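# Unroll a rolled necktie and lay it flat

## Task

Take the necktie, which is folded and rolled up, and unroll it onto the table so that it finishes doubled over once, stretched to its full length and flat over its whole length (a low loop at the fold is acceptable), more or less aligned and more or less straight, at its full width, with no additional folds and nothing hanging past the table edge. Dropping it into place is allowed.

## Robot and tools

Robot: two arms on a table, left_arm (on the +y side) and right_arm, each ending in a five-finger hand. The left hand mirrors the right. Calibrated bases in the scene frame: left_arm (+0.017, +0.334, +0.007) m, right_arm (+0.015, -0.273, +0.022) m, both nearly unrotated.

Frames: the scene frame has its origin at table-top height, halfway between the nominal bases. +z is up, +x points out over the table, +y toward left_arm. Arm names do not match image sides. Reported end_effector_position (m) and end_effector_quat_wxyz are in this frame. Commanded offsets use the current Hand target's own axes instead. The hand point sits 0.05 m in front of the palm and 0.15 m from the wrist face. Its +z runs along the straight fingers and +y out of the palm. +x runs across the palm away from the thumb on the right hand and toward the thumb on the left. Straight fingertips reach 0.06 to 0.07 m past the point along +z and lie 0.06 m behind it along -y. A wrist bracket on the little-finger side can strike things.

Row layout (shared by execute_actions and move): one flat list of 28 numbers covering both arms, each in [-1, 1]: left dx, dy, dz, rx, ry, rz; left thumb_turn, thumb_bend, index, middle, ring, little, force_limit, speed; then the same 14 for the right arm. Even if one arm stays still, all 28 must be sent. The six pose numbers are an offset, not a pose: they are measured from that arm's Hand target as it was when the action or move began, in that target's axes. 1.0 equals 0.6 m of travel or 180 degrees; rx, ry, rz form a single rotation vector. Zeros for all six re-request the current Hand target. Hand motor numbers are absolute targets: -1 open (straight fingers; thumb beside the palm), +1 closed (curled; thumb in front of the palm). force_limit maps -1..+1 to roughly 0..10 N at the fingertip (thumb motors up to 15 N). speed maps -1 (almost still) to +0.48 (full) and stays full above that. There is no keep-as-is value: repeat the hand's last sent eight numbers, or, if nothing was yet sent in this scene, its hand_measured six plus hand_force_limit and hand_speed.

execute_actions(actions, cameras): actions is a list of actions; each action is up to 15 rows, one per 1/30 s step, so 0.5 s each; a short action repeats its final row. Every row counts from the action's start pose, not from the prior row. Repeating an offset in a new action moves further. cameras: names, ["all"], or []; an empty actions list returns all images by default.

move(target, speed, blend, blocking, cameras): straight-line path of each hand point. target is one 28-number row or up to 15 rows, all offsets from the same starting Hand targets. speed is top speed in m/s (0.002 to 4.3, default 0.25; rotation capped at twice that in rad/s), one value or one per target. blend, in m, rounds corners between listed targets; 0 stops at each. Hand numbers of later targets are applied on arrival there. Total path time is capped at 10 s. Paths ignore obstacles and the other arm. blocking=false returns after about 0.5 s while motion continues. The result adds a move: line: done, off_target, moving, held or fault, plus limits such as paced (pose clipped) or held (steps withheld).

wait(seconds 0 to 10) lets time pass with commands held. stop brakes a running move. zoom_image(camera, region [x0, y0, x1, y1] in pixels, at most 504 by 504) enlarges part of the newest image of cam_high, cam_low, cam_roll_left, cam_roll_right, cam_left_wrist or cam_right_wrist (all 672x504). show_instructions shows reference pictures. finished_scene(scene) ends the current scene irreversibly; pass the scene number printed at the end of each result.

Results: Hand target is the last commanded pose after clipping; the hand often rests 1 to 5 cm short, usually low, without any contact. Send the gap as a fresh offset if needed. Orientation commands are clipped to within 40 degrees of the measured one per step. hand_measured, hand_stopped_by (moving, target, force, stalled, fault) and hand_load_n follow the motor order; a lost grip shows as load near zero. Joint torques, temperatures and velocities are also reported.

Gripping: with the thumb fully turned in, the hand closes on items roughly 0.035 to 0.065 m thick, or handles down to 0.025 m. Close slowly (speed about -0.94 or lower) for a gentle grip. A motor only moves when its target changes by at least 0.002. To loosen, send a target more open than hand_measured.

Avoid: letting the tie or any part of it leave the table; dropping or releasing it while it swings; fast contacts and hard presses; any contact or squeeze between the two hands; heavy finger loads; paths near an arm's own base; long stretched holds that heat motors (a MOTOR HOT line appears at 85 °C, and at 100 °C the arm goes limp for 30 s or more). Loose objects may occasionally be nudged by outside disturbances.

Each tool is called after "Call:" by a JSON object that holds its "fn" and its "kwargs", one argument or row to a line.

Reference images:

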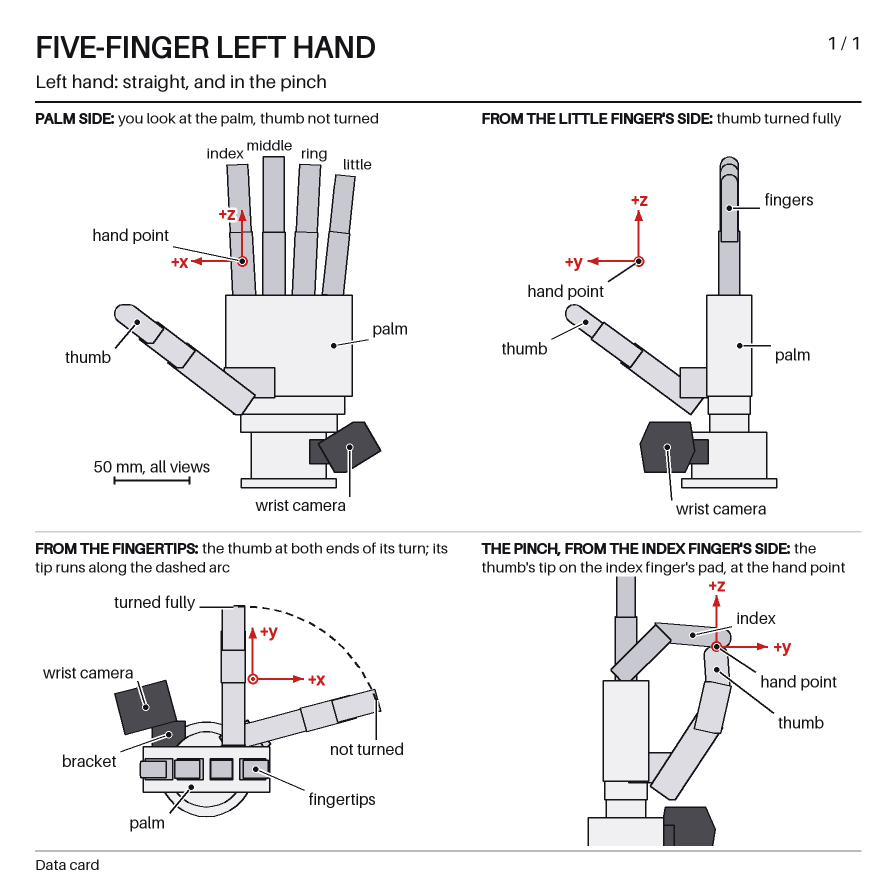

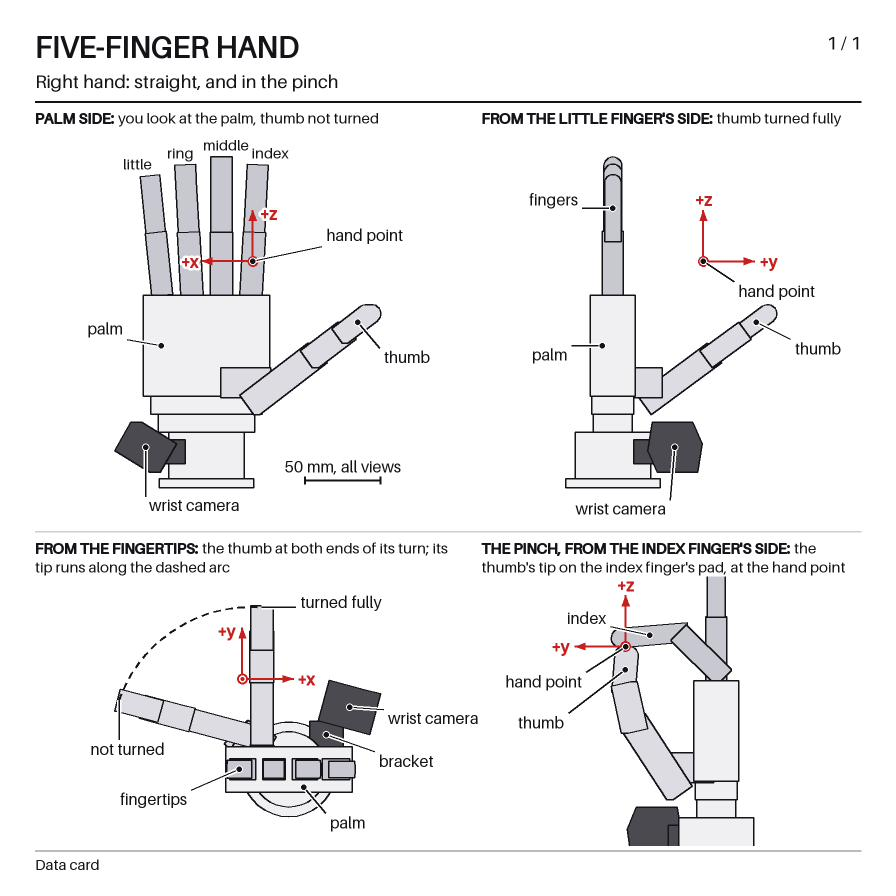

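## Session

Call:
{"fn": "execute_actions", "kwargs": {
  "actions": []
}}

Call:
{"fn": "zoom_image", "kwargs": {
  "camera": "cam_high",
  "region": [150, 40, 450, 340]
}}

Scene clock: 0.00 s.
left_arm: end_effector_position=(+0.9631, +0.2341, +0.1870) hand_measured=(-1.000, -1.000, -1.000, -1.000, -1.000, -1.000) hand_load_n=(+0.0, +0.0, +0.0, -0.5, +0.0, +0.0) hand_stopped_by=(target, target, target, target, target, target) hand_force_limit=0.00 hand_speed=-0.80 end_effector_quat_wxyz=(-0.303, +0.674, -0.407, +0.537) | right_arm: end_effector_position=(+0.8589, -0.1475, +0.1508) hand_measured=(-1.000, -1.000, -1.000, -1.000, -1.000, -1.000) hand_load_n=(+0.0, +0.0, +0.0, +0.0, +0.0, +0.0) hand_stopped_by=(target, target, target, target, target, target) hand_force_limit=0.00 hand_speed=-0.80 end_effector_quat_wxyz=(-0.536, +0.684, -0.207, +0.451)
Joint positions: left_arm=[-0.053 2.301 2.072 -0.014 -0.019 -0.519] | right_arm=[0.043 2.162 1.594 0.544 -0.553 -0.418]
Joint velocities: within noise
Joint torques (N m): no reading
Motor temperatures (°C): left_arm=[26 35 27 23 24 24] | right_arm=[24 32 22 24 23 22]
Heat: left arm: hottest shoulder 35 °C; right arm: hottest shoulder 32 °C.
Hand target: left_arm +0.9680, +0.2338, +0.1865; -0.304, +0.672, -0.405, +0.540 | right_arm +0.8648, -0.1474, +0.1593; -0.538, +0.679, -0.201, +0.457
camera_calibration:
cam_left_wrist: T_world_to_cam=[[0.256032, 0.206756, 0.944298, -0.466476], [-0.481242, -0.819939, 0.310009, 0.59646], [0.838364, -0.533808, -0.110431, -0.547447], [0, 0, 0, 1]] pos_world=[0.865434, 0.293276, 0.195129]
cam_right_wrist: T_world_to_cam=[[0.363309, -0.50989, -0.779756, -0.266387], [-0.810102, 0.24048, -0.5347, 0.805201], [0.460154, 0.825943, -0.325694, -0.107024], [0, 0, 0, 1]] pos_world=[0.798323, -0.241068, 0.187967]

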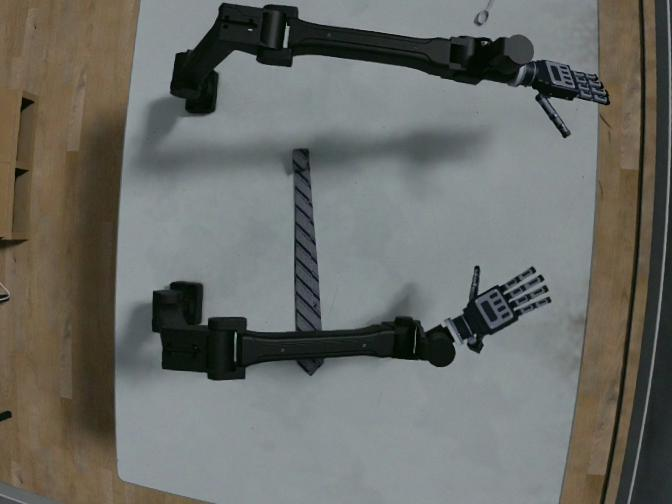

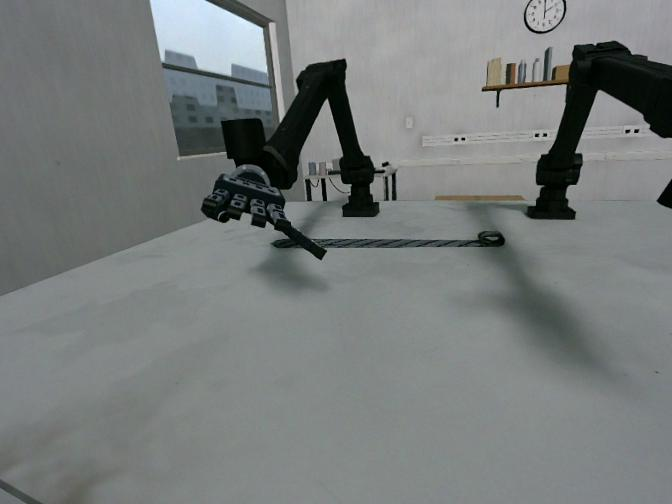

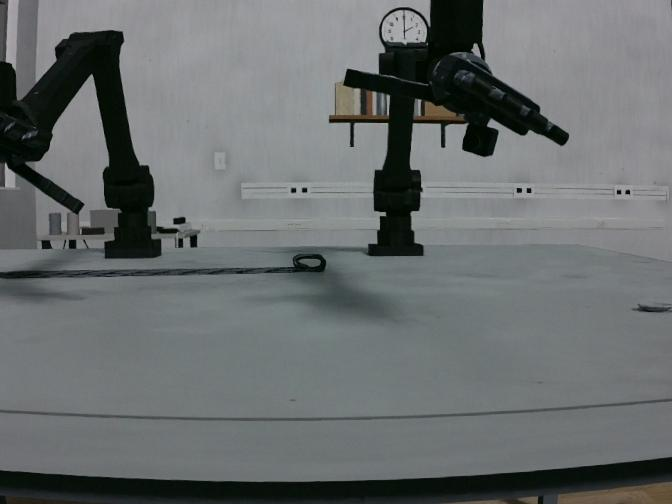

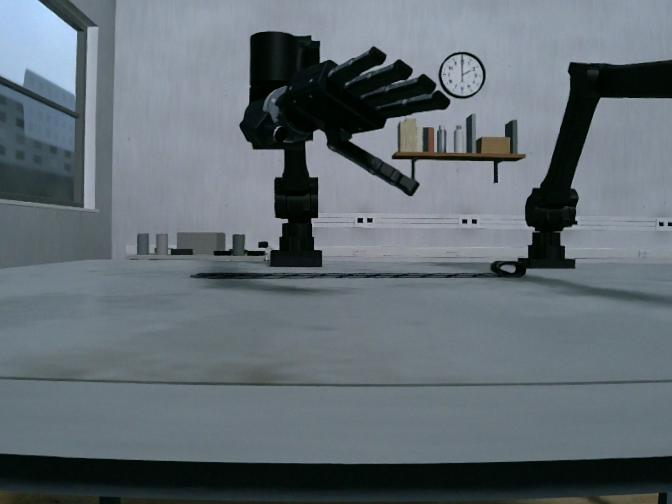

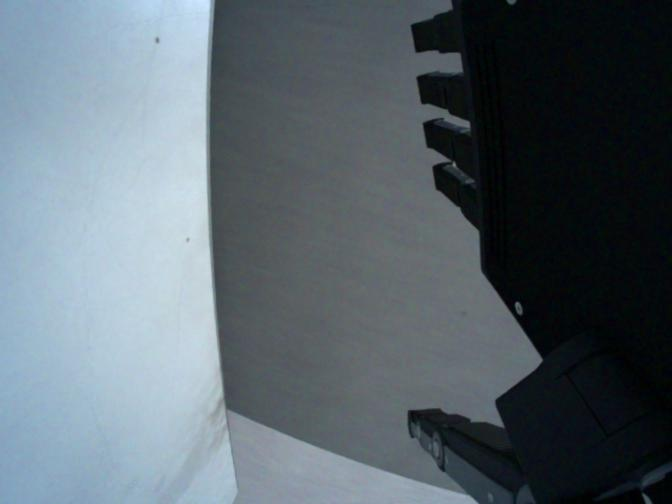

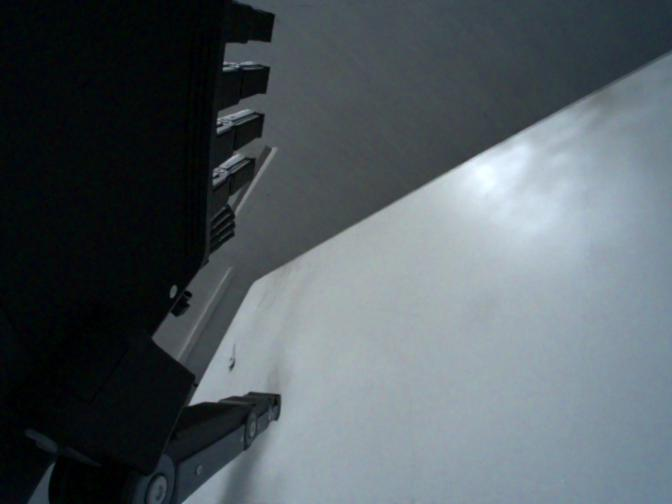

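Scaled by 1.680 from the camera's 672x504 image, which has a finer 960x720 frame.

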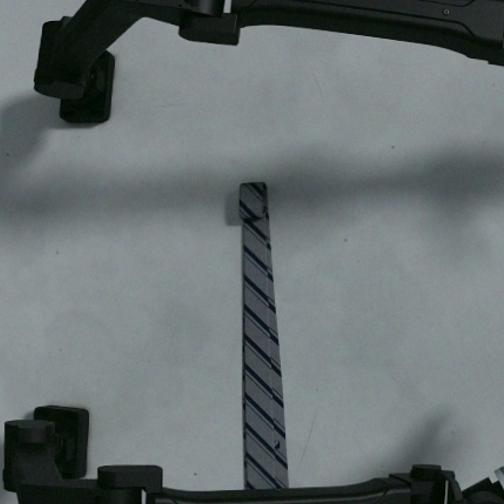

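Call:
{"fn": "move", "kwargs": {
  "target": [-1.0,-0.579,-0.394,0.12,-0.2115,-0.058,-1,-1,-1,-1,-1,-1,-1,-0.8,-0.621,-0.347,-0.648,-0.3673,-0.3498,-0.1719,-1,-1,-1,-1,-1,-1,-1,-0.8],
  "speed": 0.35,
  "cameras": ["cam_high","cam_low","cam_roll_right","cam_roll_left","cam_right_wrist"]
}}

Scene clock: 24.87 s.
left_arm: end_effector_position=(+0.7466, +0.9292, +0.2478) hand_measured=(-1.000, -1.000, -1.000, -1.000, -1.000, -1.000) hand_load_n=(-0.5, +0.0, +0.0, +0.0, +0.0, +0.0) hand_stopped_by=(target, target, target, target, target, target) hand_force_limit=-1.00 hand_speed=-0.80 end_effector_quat_wxyz=(-0.486, +0.779, -0.116, +0.378) | right_arm: end_effector_position=(+0.2970, -0.0109, +0.1919) hand_measured=(-1.000, -1.000, -1.000, -1.000, -1.000, -1.000) hand_load_n=(+0.0, +0.0, -0.5, +0.0, +0.0, +0.0) hand_stopped_by=(target, target, target, target, target, target) hand_force_limit=-1.00 hand_speed=-0.80 end_effector_quat_wxyz=(+0.004, +0.998, +0.065, -0.008)
Joint positions: left_arm=[0.736 2.233 2.114 -0.124 -0.021 -0.519] | right_arm=[0.836 1.535 1.339 -1.391 -0.004 -0.883]
Joint torques (N m): left_arm=[-0.26 -21.77 13.71 1.59 -0.04 0.06] | right_arm=[0.67 -9.7 10.29 -0.14 0.19 0.03]
Motor temperatures (°C): left_arm=[26 38 32 23 24 24] | right_arm=[24 34 24 24 22 22]
Heat: left arm: hottest shoulder 38 °C; right arm: hottest shoulder 34 °C.
Hand target: left_arm +0.7603, +0.9334, +0.2484; -0.488, +0.776, -0.117, +0.383 | right_arm +0.3070, -0.0037, +0.2002; +0.000, +0.998, +0.056, +0.000
Off the commanded pose: left_arm 0.014 m, 1 deg | right_arm 0.015 m, 1 deg.
move: off_target (left_arm, right_arm)
camera_calibration:
cam_right_wrist: T_world_to_cam=[[0.388668, -0.920601, -0.0378201, -0.114853], [-0.760521, -0.343715, 0.550879, 0.109749], [-0.520139, -0.185346, -0.833728, 0.429692], [0, 0, 0, 1]] pos_world=[0.351606, 0.0116306, 0.293444]
Images, in order (width x height): cam_high 672x504, cam_low 672x504, cam_roll_left 672x504, cam_roll_right 672x504, cam_right_wrist 672x504.

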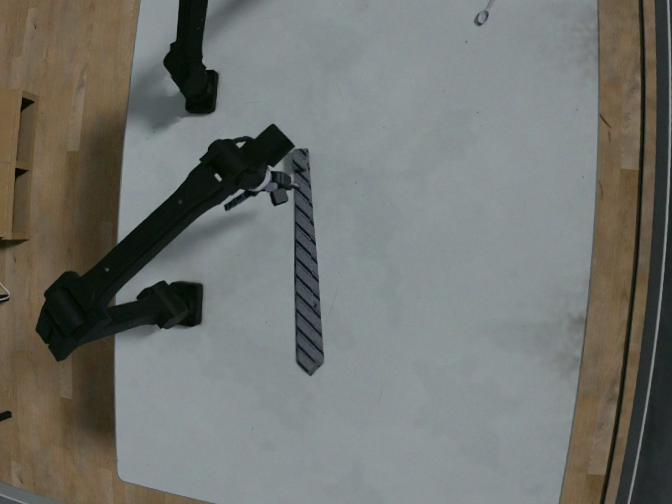

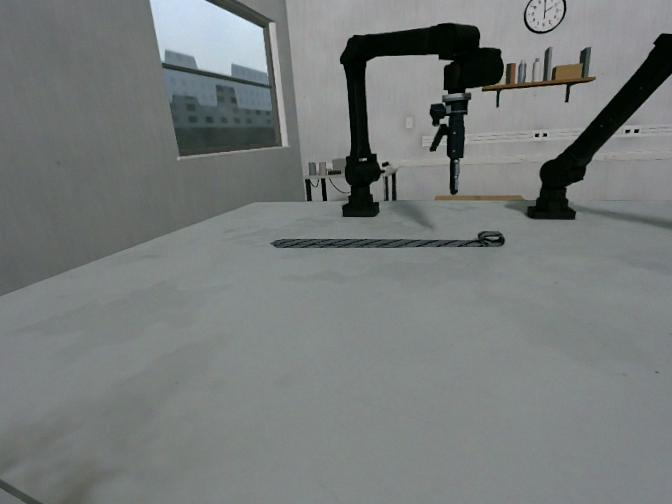

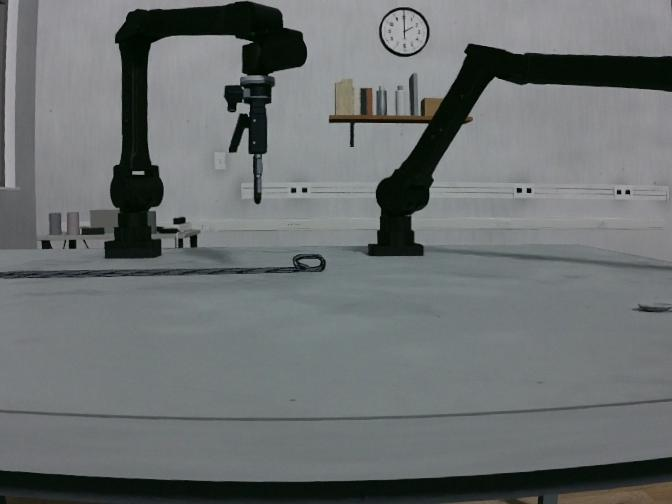

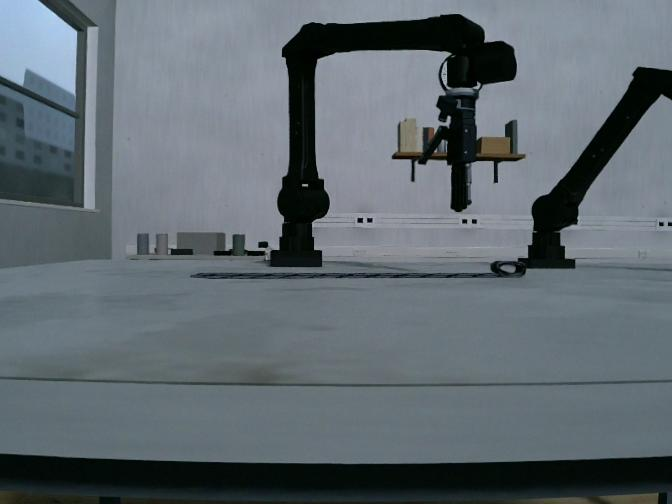

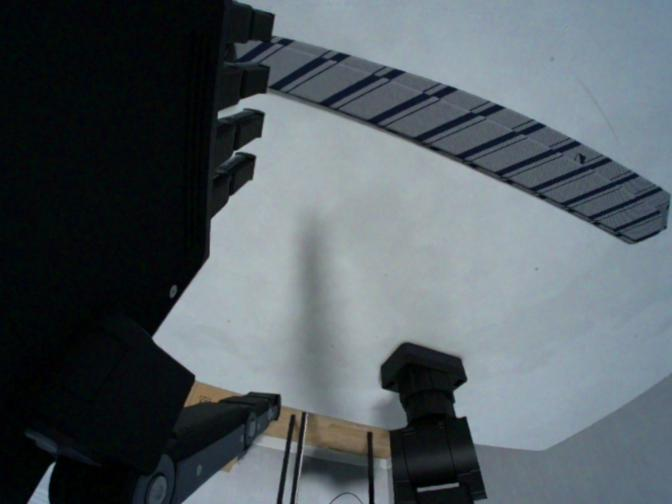

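Call:
{"fn": "move", "kwargs": {
  "target": [
    [0,0,0,0,0,0,-1,-1,-1,-1,-1,-1,-1,-0.8,0.042,0,0.215,0,0,0,-1,-1,-1,-1,-1,-1,-1,-0.8],
    [0,0,0,0,0,0,-1,-1,-1,-1,-1,-1,-1,-0.8,0.042,-0.3,0.215,0,0,0,-1,-1,-1,-1,-1,-1,-1,-0.8]
  ],
  "speed": [0.15,0.06],
  "cameras": ["cam_high","cam_roll_left"]
}}

Call:
{"fn": "zoom_image", "kwargs": {
  "camera": "cam_roll_left",
  "region": [280, 210, 440, 290]
}}

Call:
{"fn": "zoom_image", "kwargs": {
  "camera": "cam_high",
  "region": [220, 80, 380, 200]
}}

Scene clock: 34.83 s.
left_arm: end_effector_position=(+0.7466, +0.9292, +0.2478) hand_measured=(-1.000, -1.000, -1.000, -1.000, -1.000, -1.000) hand_load_n=(+0.0, +0.0, +0.0, +0.0, +0.0, +0.0) hand_stopped_by=(target, target, target, target, target, target) hand_force_limit=-1.00 hand_speed=-0.80 end_effector_quat_wxyz=(-0.486, +0.779, -0.116, +0.378) | right_arm: end_effector_position=(+0.3113, +0.1681, +0.0783) hand_measured=(-1.000, -1.000, -1.000, -1.000, -1.000, -1.000) hand_load_n=(+0.0, +0.0, +0.0, -0.5, +0.0, +0.0) hand_stopped_by=(target, target, target, target, target, target) hand_force_limit=-1.00 hand_speed=-0.80 end_effector_quat_wxyz=(-0.004, +0.998, +0.058, +0.003)
Joint positions: left_arm=[0.736 2.233 2.114 -0.124 -0.021 -0.519] | right_arm=[1.024 1.979 1.642 -1.225 0 -0.682]
Joint torques (N m): left_arm=[-0.32 -21.66 13.71 1.61 -0.04 0.06] | right_arm=[1.73 -14.21 9.35 0.01 0.05 0.04]
Heat: left arm: hottest shoulder 38 °C; right arm: hottest shoulder 34 °C.
Hand target: left_arm +0.7603, +0.9334, +0.2484; -0.488, +0.776, -0.117, +0.383 | right_arm +0.3119, +0.1780, +0.0714; +0.000, +0.998, +0.057, +0.000
Off the commanded pose: left_arm 0.014 m, 1 deg | right_arm 0.012 m, 1 deg.
move: off_target (left_arm, right_arm)
Images, in order (width x height): cam_high 672x504, cam_roll_left 672x504.

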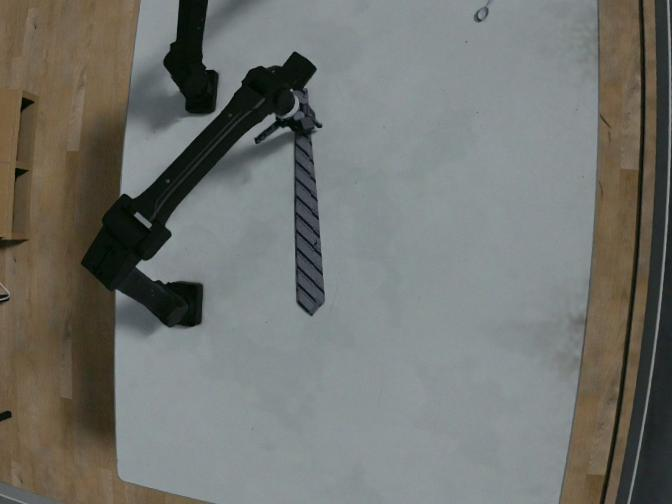

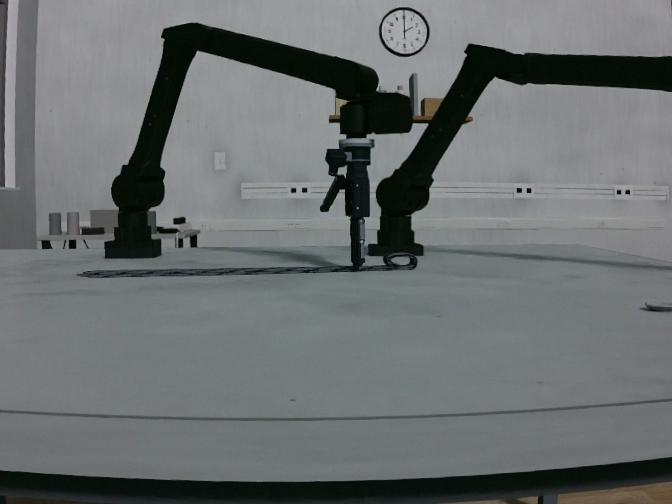

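Scaled by 3.150 from the camera's 672x504 image, which has a finer 960x720 frame.

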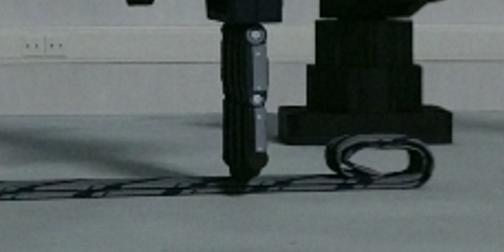

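Scaled by 3.150 from the camera's 672x504 image, which has a finer 960x720 frame.

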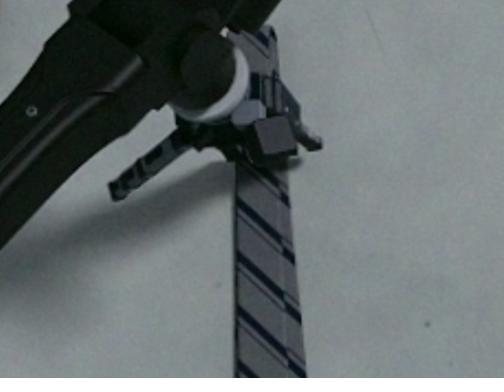

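Call:
{"fn": "move", "kwargs": {
  "target": [
    [0,0,0,0,0,0,-1,-1,-1,-1,-1,-1,-1,-0.8,0,0,-0.045,0,0,0,-1,-1,-1,-1,-1,-1,-1,-0.8],
    [0,0,0,0,0,0,-1,-1,-1,-1,-1,-1,-1,-0.8,0,-0.15,-0.035,0,0,0,-1,-1,-1,-1,-1,-1,-1,-0.8]
  ],
  "speed": [0.1,0.06],
  "cameras": ["cam_high","cam_roll_left"]
}}

Call:
{"fn": "zoom_image", "kwargs": {
  "camera": "cam_roll_left",
  "region": [320, 210, 480, 290]
}}

Call:
{"fn": "zoom_image", "kwargs": {
  "camera": "cam_high",
  "region": [220, 40, 380, 160]
}}

Scene clock: 43.43 s.
left_arm: end_effector_position=(+0.7466, +0.9292, +0.2478) hand_measured=(-1.000, -1.000, -1.000, -1.000, -1.000, -1.000) hand_load_n=(-0.5, +0.0, +0.0, +0.0, +0.0, +0.0) hand_stopped_by=(target, target, target, target, target, target) hand_force_limit=-1.00 hand_speed=-0.80 end_effector_quat_wxyz=(-0.486, +0.779, -0.116, +0.378) | right_arm: end_effector_position=(+0.2996, +0.2562, +0.0897) hand_measured=(-1.000, -1.000, -1.000, -1.000, -1.000, -1.000) hand_load_n=(+0.0, +0.0, +0.0, +0.0, +0.0, +0.0) hand_stopped_by=(target, target, target, target, target, target) hand_force_limit=-1.00 hand_speed=-0.80 end_effector_quat_wxyz=(+0.006, +0.998, +0.060, -0.003)
Joint positions: left_arm=[0.736 2.233 2.114 -0.124 -0.021 -0.519] | right_arm=[1.11 2.185 2.01 -1.41 0 -0.599]
Joint torques (N m): left_arm=[-0.26 -21.71 13.71 1.61 -0.03 0.06] | right_arm=[1.73 -17.9 10.47 -0.16 0.03 0.04]
Motor temperatures (°C): left_arm=[26 38 37 23 24 24] | right_arm=[24 34 26 24 22 22]
Heat: left arm: hottest shoulder 38 °C; right arm: hottest shoulder 34 °C.
Hand target: left_arm +0.7603, +0.9334, +0.2484; -0.488, +0.776, -0.117, +0.383 | right_arm +0.3016, +0.2674, +0.0923; +0.000, +0.998, +0.057, +0.000
Off the commanded pose: left_arm 0.014 m, 1 deg | right_arm 0.012 m, 1 deg.
move: off_target (left_arm, right_arm)
Images, in order (width x height): cam_high 672x504, cam_roll_left 672x504.

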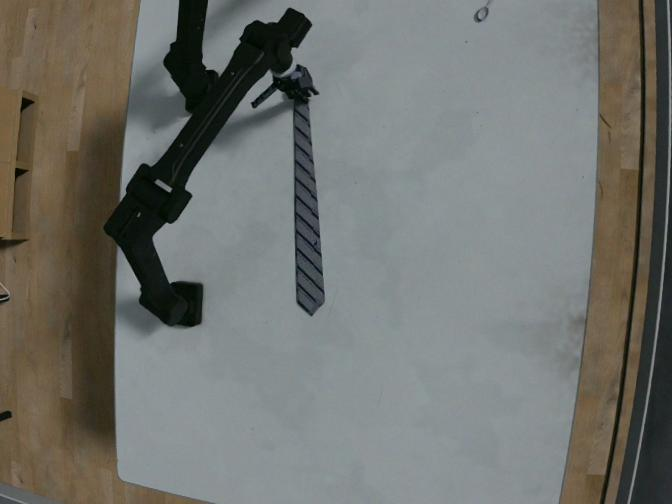

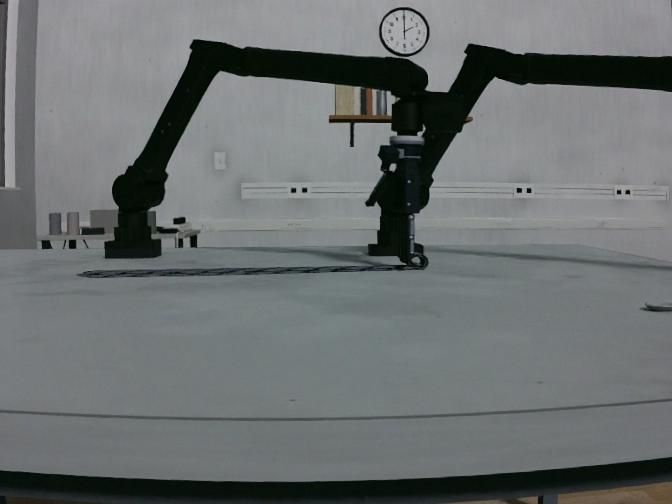

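Scaled by 3.150 from the camera's 672x504 image, which has a finer 960x720 frame.

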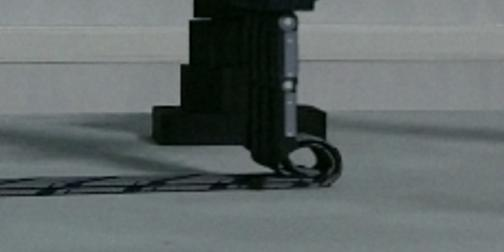

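Scaled by 3.150 from the camera's 672x504 image, which has a finer 960x720 frame.

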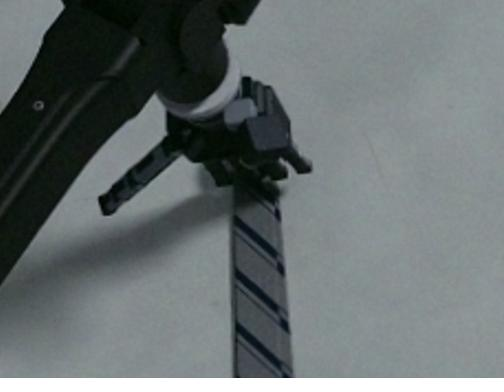

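Call:
{"fn": "move", "kwargs": {
  "target": [
    [-0.604,-0.3175,-0.0945,0.0667,-0.1176,-0.0322,-1,-1,-1,-1,-1,-1,-1,-0.8,0,0,0,0,0,0,-1,-1,-1,-1,-1,-1,-1,-0.8],
    [-0.604,-0.3175,-0.0945,0.0667,-0.1176,-0.0322,-1,-1,-1,-1,-1,-1,-1,-0.8,0,-0.2,0.0,0,0,0,-1,-1,-1,-1,-1,-1,-1,-0.8]
  ],
  "speed": [0.3,0.06],
  "cameras": ["cam_high","cam_roll_left"]
}}

Call:
{"fn": "zoom_image", "kwargs": {
  "camera": "cam_roll_left",
  "region": [380, 210, 540, 290]
}}

Call:
{"fn": "zoom_image", "kwargs": {
  "camera": "cam_high",
  "region": [220, 0, 380, 120]
}}

Scene clock: 58.53 s.
left_arm: end_effector_position=(+0.4230, +1.1828, +0.2582) hand_measured=(-1.000, -1.000, -1.000, -1.000, -1.000, -1.000) hand_load_n=(+0.0, +0.0, +0.0, -0.5, +0.0, +0.0) hand_stopped_by=(target, target, target, target, target, target) hand_force_limit=-1.00 hand_speed=-0.80 end_effector_quat_wxyz=(-0.562, +0.782, +0.057, +0.265) | right_arm: end_effector_position=(+0.2888, +0.3793, +0.0932) hand_measured=(-1.000, -1.000, -1.000, -1.000, -1.000, -1.000) hand_load_n=(+0.0, +0.0, +0.0, +0.0, +0.0, +0.5) hand_stopped_by=(target, target, target, target, target, target) hand_force_limit=-1.00 hand_speed=-0.80 end_effector_quat_wxyz=(-0.033, +0.997, +0.060, +0.016)
Joint positions: left_arm=[1.177 2.224 2.117 -0.124 -0.022 -0.519] | right_arm=[1.196 2.592 2.784 -1.689 0 -0.514]
Joint torques (N m): left_arm=[-0.62 -21.01 13.41 1.58 -0.01 0.05] | right_arm=[1.44 -20.95 10.69 0.14 0.07 0.04]
Heat: left arm: hottest elbow 39 °C; right arm: hottest shoulder 35 °C.
Hand target: left_arm +0.4375, +1.1913, +0.2488; -0.559, +0.783, +0.054, +0.268 | right_arm +0.2880, +0.3866, +0.0923; +0.000, +0.998, +0.057, +0.000
Off the commanded pose: left_arm 0.019 m, 1 deg | right_arm 0.007 m, 4 deg.
joint sent to its limit (right arm) — joint 4 (wrist pitch), lower limit. The joint targets are off in orientation, not in position.
move: off_target (left_arm, right_arm)
Images, in order (width x height): cam_high 672x504, cam_roll_left 672x504.

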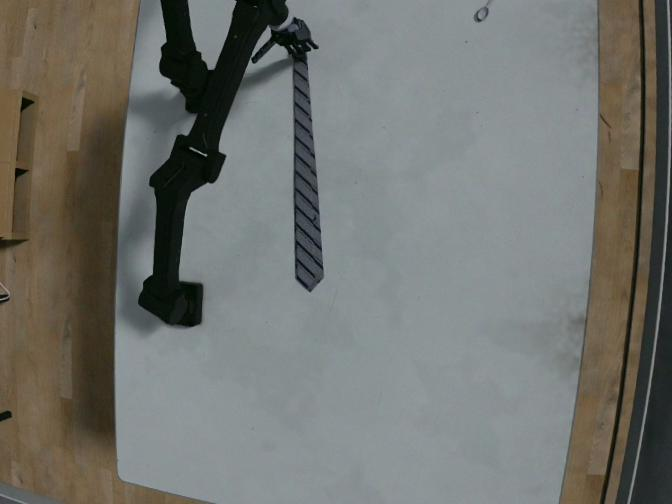

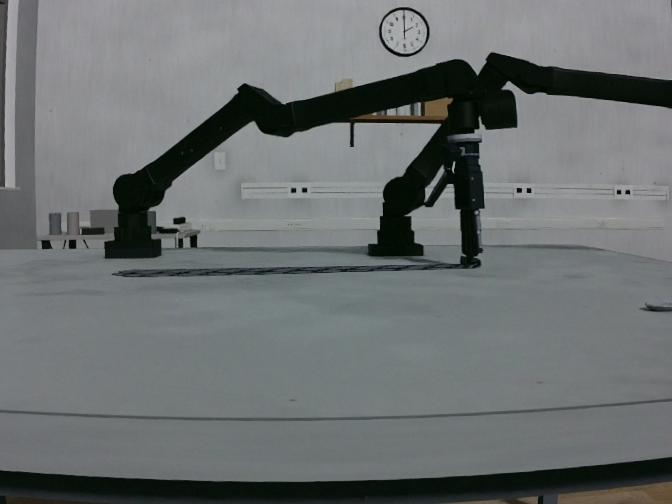

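Scaled by 3.150 from the camera's 672x504 image, which has a finer 960x720 frame.

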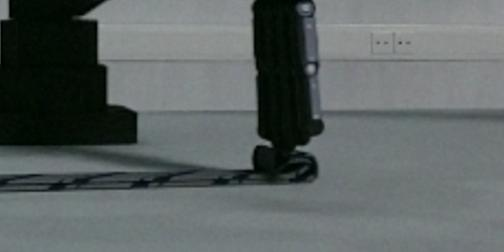

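Scaled by 3.150 from the camera's 672x504 image, which has a finer 960x720 frame.

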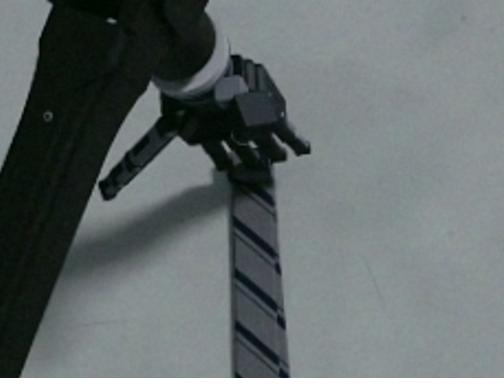

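Call:
{"fn": "move", "kwargs": {
  "target": [
    [0,0,0,0,0,0,-1,-1,-1,-1,-1,-1,-1,-0.8,0,0.02,-0.09,0,0,0,-1,-1,-1,-1,-1,-1,-1,-0.8],
    [0,0,0,0,0,0,-1,-1,-1,-1,-1,-1,-1,-0.8,0,0.22,-0.1,0,0,0,-1,-1,-1,-1,-1,-1,-1,-0.8]
  ],
  "speed": [0.08,0.25],
  "cameras": ["cam_high","cam_roll_left"]
}}

Call:
{"fn": "zoom_image", "kwargs": {
  "camera": "cam_roll_left",
  "region": [420, 230, 520, 280]
}}

Call:
{"fn": "zoom_image", "kwargs": {
  "camera": "cam_high",
  "region": [240, 20, 380, 300]
}}

Scene clock: 65.90 s.
left_arm: end_effector_position=(+0.4230, +1.1828, +0.2582) hand_measured=(-1.000, -1.000, -1.000, -1.000, -1.000, -1.000) hand_load_n=(-0.5, +0.0, +0.0, +0.0, +0.0, -0.5) hand_stopped_by=(target, target, target, target, target, target) hand_force_limit=-1.00 hand_speed=-0.80 end_effector_quat_wxyz=(-0.562, +0.782, +0.057, +0.265) | right_arm: end_effector_position=(+0.3039, +0.2520, +0.1584) hand_measured=(-1.000, -1.000, -1.000, -1.000, -1.000, -1.000) hand_load_n=(+0.0, +0.0, +0.0, +0.0, +0.0, +0.0) hand_stopped_by=(target, target, target, target, target, target) hand_force_limit=-1.00 hand_speed=-0.80 end_effector_quat_wxyz=(+0.000, +0.999, +0.049, +0.000)
Joint positions: left_arm=[1.177 2.224 2.117 -0.124 -0.022 -0.519] | right_arm=[1.099 2.145 2.127 -1.552 0 -0.587]
Joint torques (N m): left_arm=[-0.56 -20.95 13.42 1.59 -0.01 0.05] | right_arm=[1.73 -18.43 7.05 0.76 0.02 -0.18]
Heat: left arm: hottest elbow 40 °C; right arm: hottest shoulder 35 °C.
Hand target: left_arm +0.4375, +1.1913, +0.2488; -0.559, +0.783, +0.054, +0.268 | right_arm +0.3030, +0.2554, +0.1523; +0.000, +0.998, +0.056, +0.000
Off the commanded pose: left_arm 0.019 m, 1 deg | right_arm 0.007 m, 1 deg.
move: off_target (left_arm)
Images, in order (width x height): cam_high 672x504, cam_roll_left 672x504.

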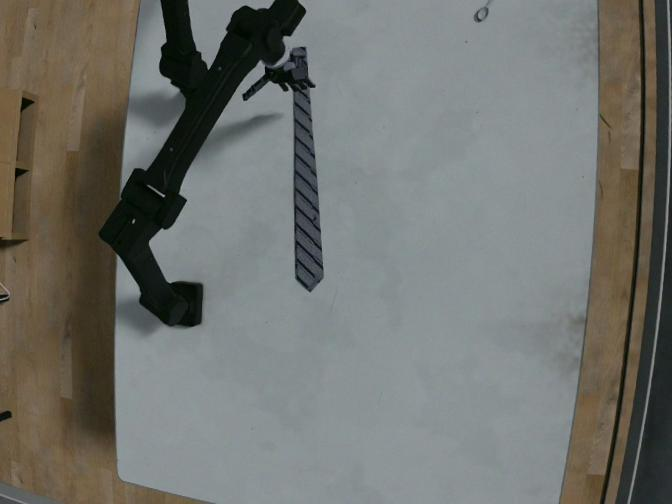

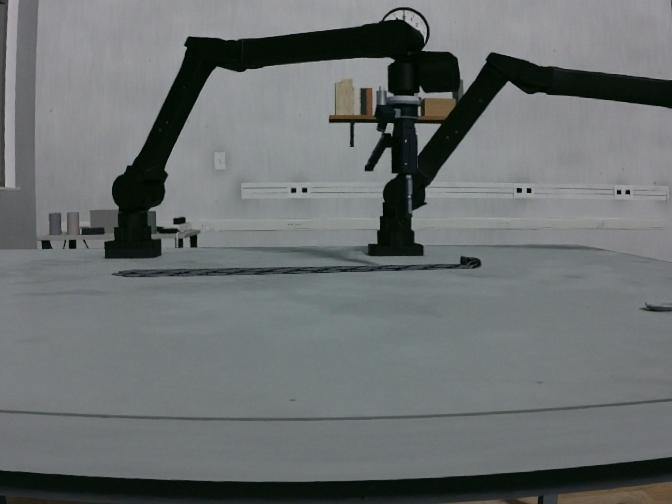

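Scaled by 5.040 from the camera's 672x504 image, which has a finer 960x720 frame.

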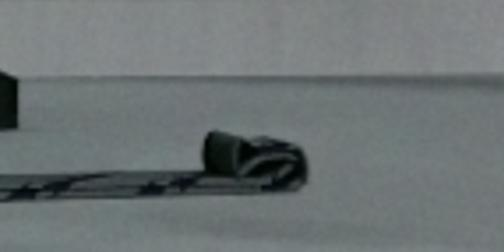

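Scaled by 1.800 from the camera's 672x504 image, which has a finer 960x720 frame.

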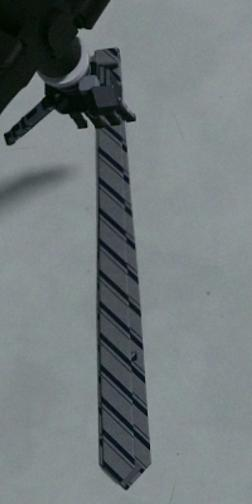

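Call:
{"fn": "move", "kwargs": {
  "target": [
    [0,0,0,0,0,0,-1,-1,-1,-1,-1,-1,-1,-0.8,-0.03,0.733,0,0,0,0,-1,-1,-1,-1,-1,-1,-1,-0.8],
    [0,0,0,0,0,0,-1,-1,-1,-1,-1,-1,-1,-0.8,-0.03,0.733,0.156,0,0,0,-1,-1,-1,-1,-1,-1,-1,-0.8]
  ],
  "speed": [0.3,0.06]
}}

Call:
{"fn": "move", "kwargs": {
  "target": [0,0,0,0,0,0,-1,-1,-1,-1,-1,-1,-1,-0.8,0,0.35,0,0,0,0,-1,-1,-1,-1,-1,-1,-1,-0.8],
  "speed": 0.08,
  "cameras": ["cam_high","cam_roll_left","cam_roll_right"]
}}

Call:
{"fn": "zoom_image", "kwargs": {
  "camera": "cam_roll_right",
  "region": [180, 210, 520, 300]
}}

Scene clock: 86.67 s.
left_arm: end_effector_position=(+0.4230, +1.1828, +0.2582) hand_measured=(-1.000, -1.000, -1.000, -1.000, -1.000, -1.000) hand_load_n=(-0.5, +0.0, +0.0, +0.0, +0.0, +0.0) hand_stopped_by=(target, target, target, target, target, target) hand_force_limit=-1.00 hand_speed=-0.80 end_effector_quat_wxyz=(-0.562, +0.782, +0.057, +0.265) | right_arm: end_effector_position=(+0.3348, -0.1859, +0.0726) hand_measured=(-1.000, -1.000, -1.000, -1.000, -1.000, -1.000) hand_load_n=(+0.0, +0.0, +0.0, -1.0, +0.0, +0.0) hand_stopped_by=(target, target, target, target, target, target) hand_force_limit=-1.00 hand_speed=-0.80 end_effector_quat_wxyz=(+0.000, +0.999, +0.048, +0.005)
Joint positions: left_arm=[1.177 2.224 2.117 -0.124 -0.022 -0.519] | right_arm=[0.431 1.456 0.918 -1.024 0.003 -1.255]
Joint torques (N m): left_arm=[-0.62 -20.95 13.39 1.61 -0.01 0.05] | right_arm=[1.67 -6.83 5.08 1.77 -0.05 -0.16]
Motor temperatures (°C): left_arm=[26 38 42 23 23 24] | right_arm=[24 36 26 24 22 22]
Heat: left arm: hottest elbow 42 °C; right arm: hottest shoulder 36 °C.
Hand target: left_arm +0.4375, +1.1913, +0.2488; -0.559, +0.783, +0.054, +0.268 | right_arm +0.3346, -0.1836, +0.0587; +0.000, +0.998, +0.056, +0.000
Off the commanded pose: left_arm 0.019 m, 1 deg | right_arm 0.014 m, 1 deg.
move: off_target (left_arm, right_arm)

Scene clock: 89.90 s.
left_arm: end_effector_position=(+0.4230, +1.1828, +0.2582) hand_measured=(-1.000, -1.000, -1.000, -1.000, -1.000, -1.000) hand_load_n=(-0.5, -0.5, +0.0, +0.0, +0.0, +0.0) hand_stopped_by=(target, target, target, target, target, target) hand_force_limit=-1.00 hand_speed=-0.80 end_effector_quat_wxyz=(-0.562, +0.782, +0.057, +0.265) | right_arm: end_effector_position=(+0.3564, -0.3849, +0.0711) hand_measured=(-1.000, -1.000, -1.000, -1.000, -1.000, -1.000) hand_load_n=(+0.0, +0.0, +0.0, +0.5, +0.0, +0.0) hand_stopped_by=(target, target, target, target, target, target) hand_force_limit=-1.00 hand_speed=-0.80 end_effector_quat_wxyz=(-0.004, +0.998, +0.055, +0.015)
Joint positions: left_arm=[1.177 2.224 2.117 -0.124 -0.022 -0.519] | right_arm=[-0.119 1.426 0.884 -1.001 -0.013 -1.819]
Joint torques (N m): left_arm=[-0.62 -20.95 13.42 1.59 0 0.05] | right_arm=[0.09 -4.89 6.78 0.91 0.53 -0.19]
Heat: left arm: hottest elbow 42 °C; right arm: hottest shoulder 36 °C.
Hand target: left_arm +0.4375, +1.1913, +0.2488; -0.559, +0.783, +0.054, +0.268 | right_arm +0.3583, -0.3922, +0.0586; +0.000, +0.998, +0.056, +0.000
Off the commanded pose: left_arm 0.019 m, 1 deg | right_arm 0.015 m, 2 deg.
move: off_target (left_arm, right_arm)
Images, in order (width x height): cam_high 672x504, cam_roll_left 672x504, cam_roll_right 672x504.

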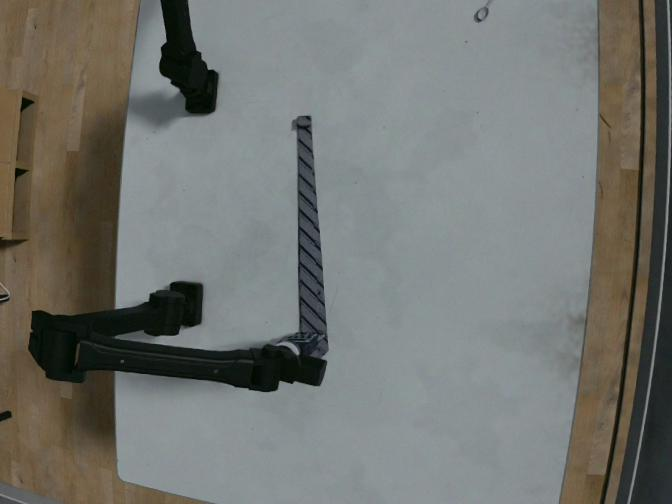

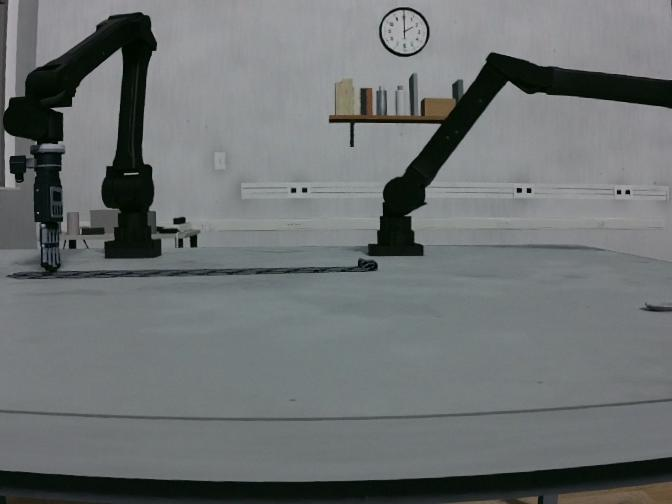

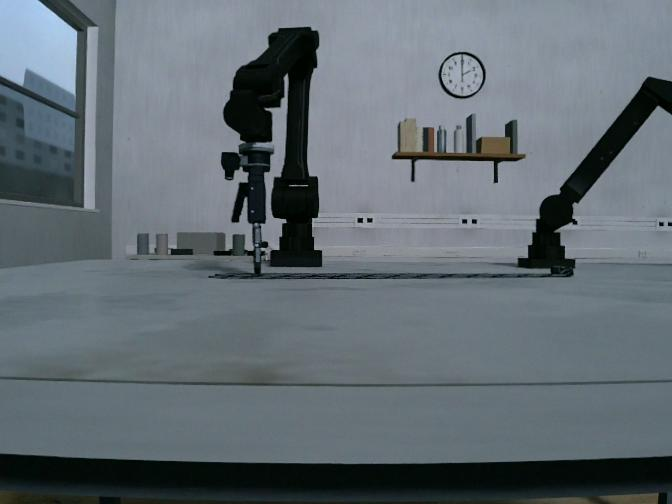

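Scaled by 1.482 from the camera's 672x504 image, which has a finer 960x720 frame.

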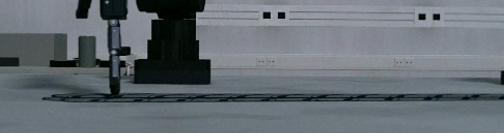

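Call:
{"fn": "move", "kwargs": {
  "target": [
    [0,0,0,0,0,0,-1,-1,-1,-1,-1,-1,-1,-0.8,0,0,-0.169,0,0,0,-1,-1,-1,-1,-1,-1,-1,-0.8],
    [0,0,0,0,0,0,-1,-1,-1,-1,-1,-1,-1,-0.8,0.017,-0.823,-0.169,0,0,0,-1,-1,-1,-1,-1,-1,-1,-0.8],
    [0,0,0,0,0,0,-1,-1,-1,-1,-1,-1,-1,-0.8,0.017,-0.823,-0.046,0,0,0,-1,-1,-1,-1,-1,-1,-1,-0.8]
  ],
  "speed": [0.2,0.35,0.1],
  "cameras": ["cam_high","cam_roll_left","cam_low"]
}}

Call:
{"fn": "zoom_image", "kwargs": {
  "camera": "cam_roll_left",
  "region": [290, 200, 410, 290]
}}

Call:
{"fn": "zoom_image", "kwargs": {
  "camera": "cam_low",
  "region": [460, 190, 560, 260]
}}

Call:
{"fn": "zoom_image", "kwargs": {
  "camera": "cam_high",
  "region": [260, 90, 340, 190]
}}

Scene clock: 103.27 s.
left_arm: end_effector_position=(+0.4230, +1.1828, +0.2582) hand_measured=(-1.000, -1.000, -1.000, -1.000, -1.000, -1.000) hand_load_n=(-0.5, +0.0, +0.0, +0.0, +0.0, +0.0) hand_stopped_by=(target, target, target, target, target, target) hand_force_limit=-1.00 hand_speed=-0.80 end_effector_quat_wxyz=(-0.562, +0.782, +0.057, +0.265) | right_arm: end_effector_position=(+0.3093, +0.0991, +0.0902) hand_measured=(-1.000, -1.000, -1.000, -1.000, -1.000, -1.000) hand_load_n=(+0.0, -0.5, +0.0, +0.0, +0.0, +0.0) hand_stopped_by=(target, target, target, target, target, target) hand_force_limit=-1.00 hand_speed=-0.80 end_effector_quat_wxyz=(+0.000, +0.998, +0.064, -0.003)
Joint positions: left_arm=[1.177 2.224 2.117 -0.124 -0.022 -0.519] | right_arm=[0.959 1.833 1.451 -1.191 -0.004 -0.759]
Joint torques (N m): left_arm=[-0.73 -21.01 13.41 1.62 -0.01 0.05] | right_arm=[0.62 -13.86 6.75 0.8 0.19 0.03]
Heat: left arm: hottest elbow 43 °C; right arm: hottest shoulder 35 °C.
Hand target: left_arm +0.4375, +1.1913, +0.2488; -0.559, +0.783, +0.054, +0.268 | right_arm +0.3129, +0.0996, +0.0863; +0.000, +0.998, +0.057, +0.000
Off the commanded pose: left_arm 0.019 m, 1 deg | right_arm 0.005 m, 1 deg.
move: off_target (left_arm)
Images, in order (width x height): cam_high 672x504, cam_low 672x504, cam_roll_left 672x504.

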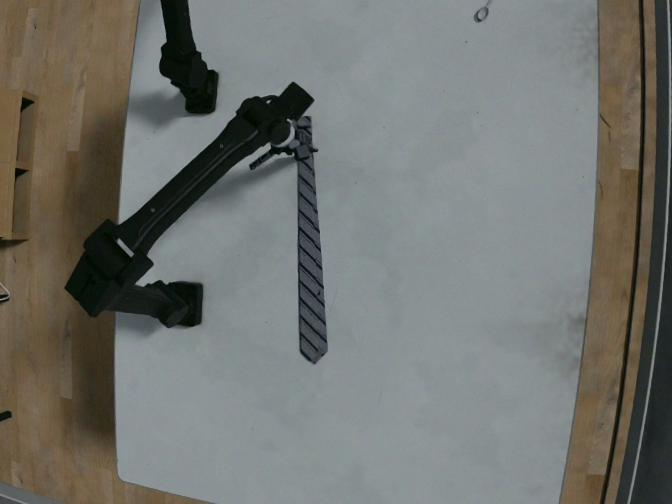

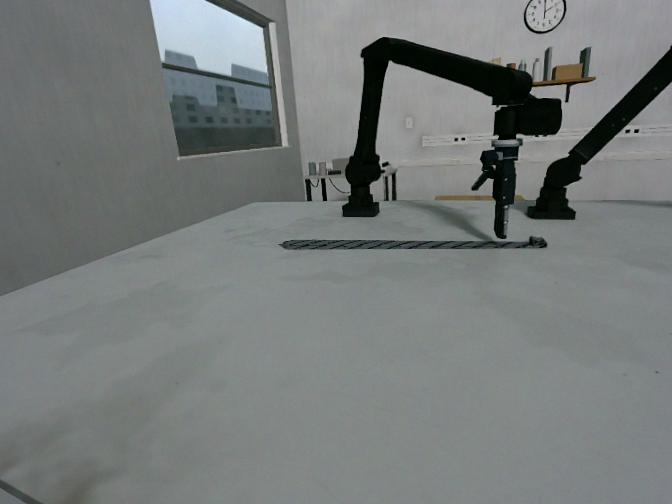

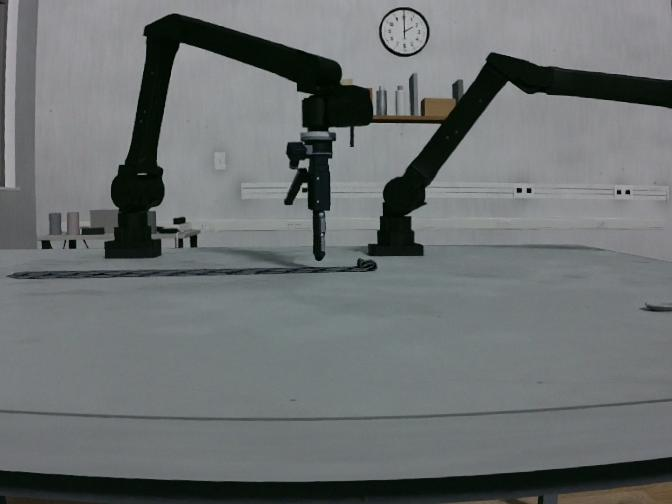

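Scaled by 4.200 from the camera's 672x504 image, which has a finer 960x720 frame.

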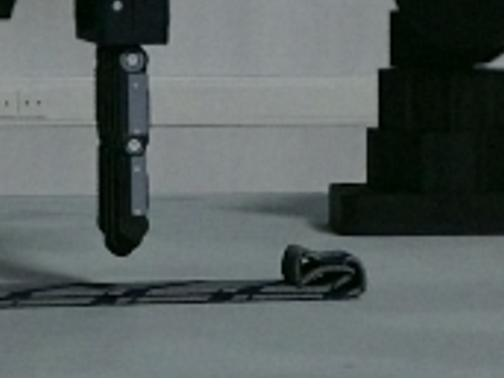

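Scaled by 5.040 from the camera's 672x504 image, which has a finer 960x720 frame.

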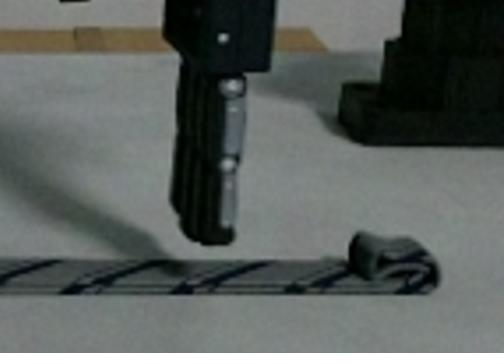

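Scaled by 5.040 from the camera's 672x504 image, which has a finer 960x720 frame.

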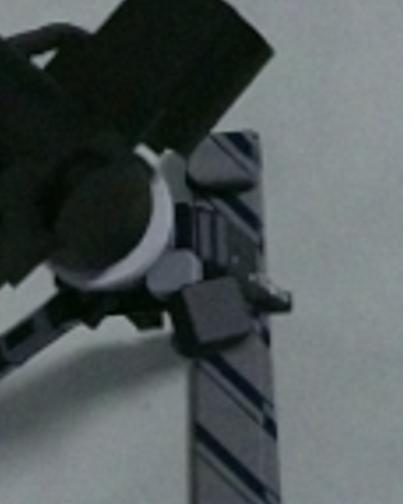

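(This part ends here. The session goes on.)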